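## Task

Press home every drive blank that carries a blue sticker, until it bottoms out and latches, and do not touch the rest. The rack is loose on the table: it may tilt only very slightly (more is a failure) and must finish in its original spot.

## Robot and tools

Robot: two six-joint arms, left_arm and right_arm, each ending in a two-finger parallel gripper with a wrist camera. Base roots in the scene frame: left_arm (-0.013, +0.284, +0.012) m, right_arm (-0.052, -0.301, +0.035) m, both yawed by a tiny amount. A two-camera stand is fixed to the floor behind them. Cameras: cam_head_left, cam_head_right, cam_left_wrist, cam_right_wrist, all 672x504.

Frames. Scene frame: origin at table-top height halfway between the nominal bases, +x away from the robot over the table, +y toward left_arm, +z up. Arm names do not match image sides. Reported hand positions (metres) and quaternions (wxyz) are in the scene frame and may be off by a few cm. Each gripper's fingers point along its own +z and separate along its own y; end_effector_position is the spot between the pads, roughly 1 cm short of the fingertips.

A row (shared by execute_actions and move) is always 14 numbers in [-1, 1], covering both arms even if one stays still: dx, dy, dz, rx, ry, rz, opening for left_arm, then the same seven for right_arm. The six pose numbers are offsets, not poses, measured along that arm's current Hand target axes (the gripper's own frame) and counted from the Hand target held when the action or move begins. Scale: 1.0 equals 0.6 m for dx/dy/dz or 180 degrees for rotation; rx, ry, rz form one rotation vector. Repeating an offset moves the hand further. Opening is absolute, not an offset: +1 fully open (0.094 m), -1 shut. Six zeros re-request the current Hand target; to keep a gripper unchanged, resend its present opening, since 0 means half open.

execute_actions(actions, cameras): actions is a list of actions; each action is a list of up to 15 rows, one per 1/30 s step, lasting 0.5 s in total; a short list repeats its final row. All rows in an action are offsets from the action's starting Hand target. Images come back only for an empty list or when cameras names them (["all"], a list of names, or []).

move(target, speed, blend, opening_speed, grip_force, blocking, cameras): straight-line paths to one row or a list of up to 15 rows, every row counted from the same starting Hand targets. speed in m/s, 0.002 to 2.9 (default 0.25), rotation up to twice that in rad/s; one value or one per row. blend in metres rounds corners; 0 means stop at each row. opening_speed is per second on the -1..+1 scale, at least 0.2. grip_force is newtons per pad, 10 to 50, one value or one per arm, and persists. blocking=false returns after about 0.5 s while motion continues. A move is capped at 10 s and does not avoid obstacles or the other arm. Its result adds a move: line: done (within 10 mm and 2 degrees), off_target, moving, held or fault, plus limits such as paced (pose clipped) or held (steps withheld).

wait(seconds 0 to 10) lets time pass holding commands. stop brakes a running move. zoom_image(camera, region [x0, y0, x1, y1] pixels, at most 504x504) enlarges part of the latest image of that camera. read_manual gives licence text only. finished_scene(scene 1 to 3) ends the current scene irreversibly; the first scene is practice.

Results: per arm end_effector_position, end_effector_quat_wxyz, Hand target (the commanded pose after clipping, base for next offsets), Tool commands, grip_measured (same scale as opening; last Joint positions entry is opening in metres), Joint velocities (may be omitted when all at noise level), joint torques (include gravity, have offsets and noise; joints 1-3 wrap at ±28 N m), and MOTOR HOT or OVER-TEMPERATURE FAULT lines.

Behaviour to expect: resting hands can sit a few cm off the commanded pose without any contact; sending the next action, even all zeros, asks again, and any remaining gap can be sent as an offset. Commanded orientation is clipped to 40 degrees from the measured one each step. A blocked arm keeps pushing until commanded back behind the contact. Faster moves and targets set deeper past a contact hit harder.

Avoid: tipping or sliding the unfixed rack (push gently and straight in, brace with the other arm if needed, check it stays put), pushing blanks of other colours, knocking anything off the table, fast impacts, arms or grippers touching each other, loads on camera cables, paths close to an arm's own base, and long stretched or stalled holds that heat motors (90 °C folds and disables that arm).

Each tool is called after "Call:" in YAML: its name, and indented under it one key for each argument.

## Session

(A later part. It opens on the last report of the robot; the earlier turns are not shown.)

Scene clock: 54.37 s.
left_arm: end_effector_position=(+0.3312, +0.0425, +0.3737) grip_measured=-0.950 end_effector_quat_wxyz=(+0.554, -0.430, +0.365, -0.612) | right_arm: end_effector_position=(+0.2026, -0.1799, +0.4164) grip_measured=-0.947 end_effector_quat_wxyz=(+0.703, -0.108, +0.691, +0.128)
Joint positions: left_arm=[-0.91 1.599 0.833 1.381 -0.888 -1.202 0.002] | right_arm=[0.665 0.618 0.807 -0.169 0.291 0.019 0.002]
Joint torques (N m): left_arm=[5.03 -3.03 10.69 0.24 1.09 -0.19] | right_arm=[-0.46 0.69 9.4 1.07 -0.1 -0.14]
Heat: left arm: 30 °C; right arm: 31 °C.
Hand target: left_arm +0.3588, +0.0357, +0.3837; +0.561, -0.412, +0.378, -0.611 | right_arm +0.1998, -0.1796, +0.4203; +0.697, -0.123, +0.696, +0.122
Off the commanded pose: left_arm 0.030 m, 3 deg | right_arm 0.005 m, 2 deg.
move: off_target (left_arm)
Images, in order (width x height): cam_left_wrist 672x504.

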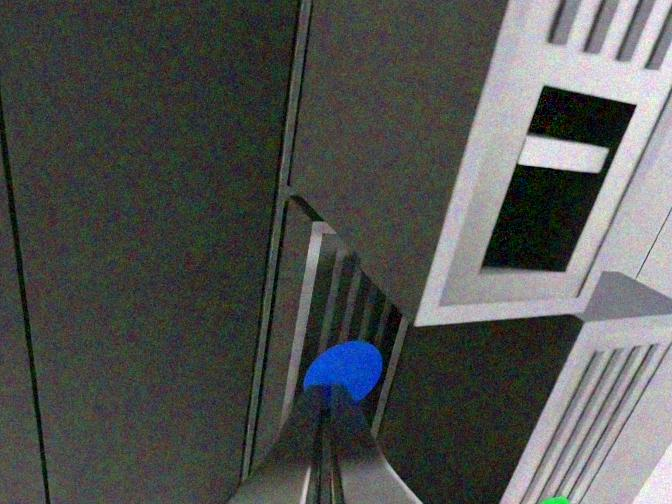

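Call:
move:
  target: [0,0.007,0.016,0,0,0,-0.95,0,0,0,0,0,0,-0.95]
  cameras: []
  speed: 0.04

Call:
move:
  target: [0,-0.083,-0.193,0,0,0,-0.95,0,0,0,0,0,0,-0.95]
  cameras: ["all"]
  speed: 0.1

Scene clock: 56.00 s.
left_arm: end_effector_position=(+0.3320, +0.0425, +0.3736) grip_measured=-0.950 end_effector_quat_wxyz=(+0.549, -0.433, +0.357, -0.619) | right_arm: end_effector_position=(+0.2026, -0.1799, +0.4164) grip_measured=-0.947 end_effector_quat_wxyz=(+0.703, -0.108, +0.691, +0.128)
Joint positions: left_arm=[-0.909 1.61 0.836 1.399 -0.888 -1.216 0.002] | right_arm=[0.665 0.618 0.807 -0.169 0.291 0.019 0.002]
Joint torques (N m): left_arm=[6.94 -2.51 11.69 -0.06 1.26 -0.23] | right_arm=[-0.47 0.69 9.4 1.08 -0.11 -0.14]
Heat: left arm: 30 °C; right arm: 31 °C.
Hand target: left_arm +0.3693, +0.0353, +0.3834; +0.561, -0.412, +0.378, -0.611 | right_arm +0.1998, -0.1796, +0.4203; +0.697, -0.123, +0.696, +0.122
Off the commanded pose: left_arm 0.039 m, 4 deg | right_arm 0.005 m, 2 deg.
move: off_target (left_arm)
No camera images: "cameras" was empty.

Scene clock: 58.17 s.
left_arm: end_effector_position=(+0.2498, +0.0212, +0.3676) grip_measured=-0.950 end_effector_quat_wxyz=(+0.559, -0.397, +0.429, -0.589) | right_arm: end_effector_position=(+0.2026, -0.1799, +0.4164) grip_measured=-0.947 end_effector_quat_wxyz=(+0.703, -0.108, +0.691, +0.128)
Joint positions: left_arm=[-1.18 1.481 0.709 1.468 -1.052 -0.93 0.002] | right_arm=[0.665 0.618 0.807 -0.169 0.291 0.019 0.002]
Joint torques (N m): left_arm=[-0.49 -6.57 4.74 1.95 0.23 0.18] | right_arm=[-0.46 0.68 9.39 1.07 -0.11 -0.14]
Heat: left arm: 30 °C; right arm: 31 °C.
Hand target: left_arm +0.2433, +0.0395, +0.3860; +0.561, -0.412, +0.378, -0.611 | right_arm +0.1998, -0.1796, +0.4203; +0.697, -0.123, +0.696, +0.122
Off the commanded pose: left_arm 0.027 m, 7 deg | right_arm 0.005 m, 2 deg.
joint sent to its limit (left arm) — joint 4 (wrist pitch), upper limit. The joint targets are off in position, not in orientation.
move: off_target (left_arm)

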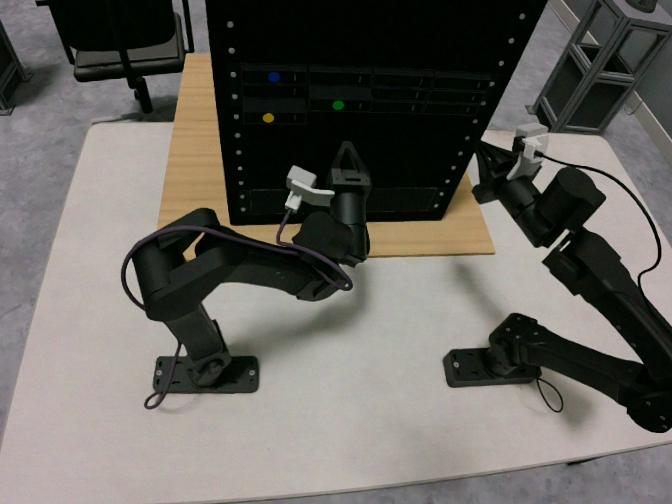

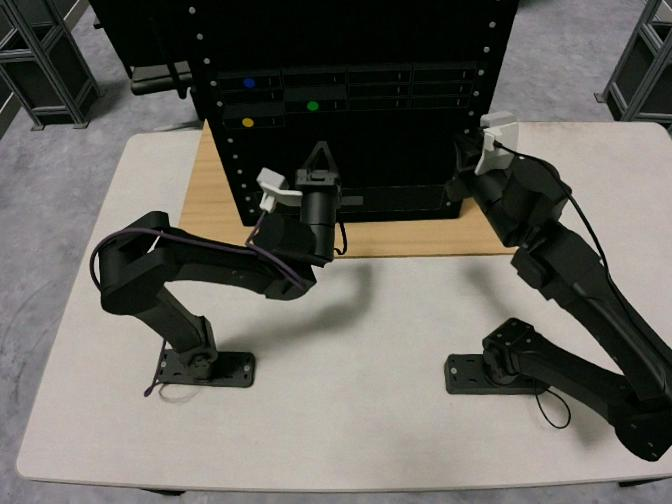

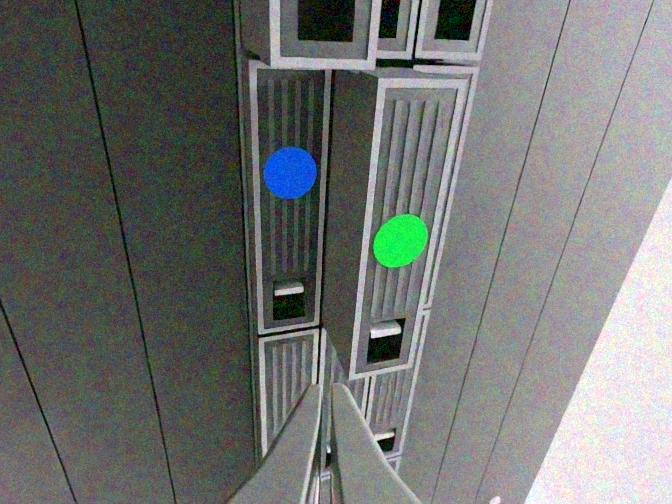

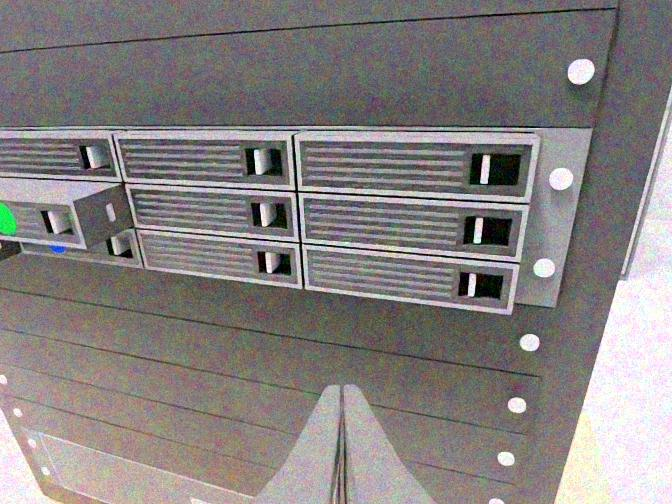

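Call:
finished_scene:
  scene: 3

The scene is finished: the task was done.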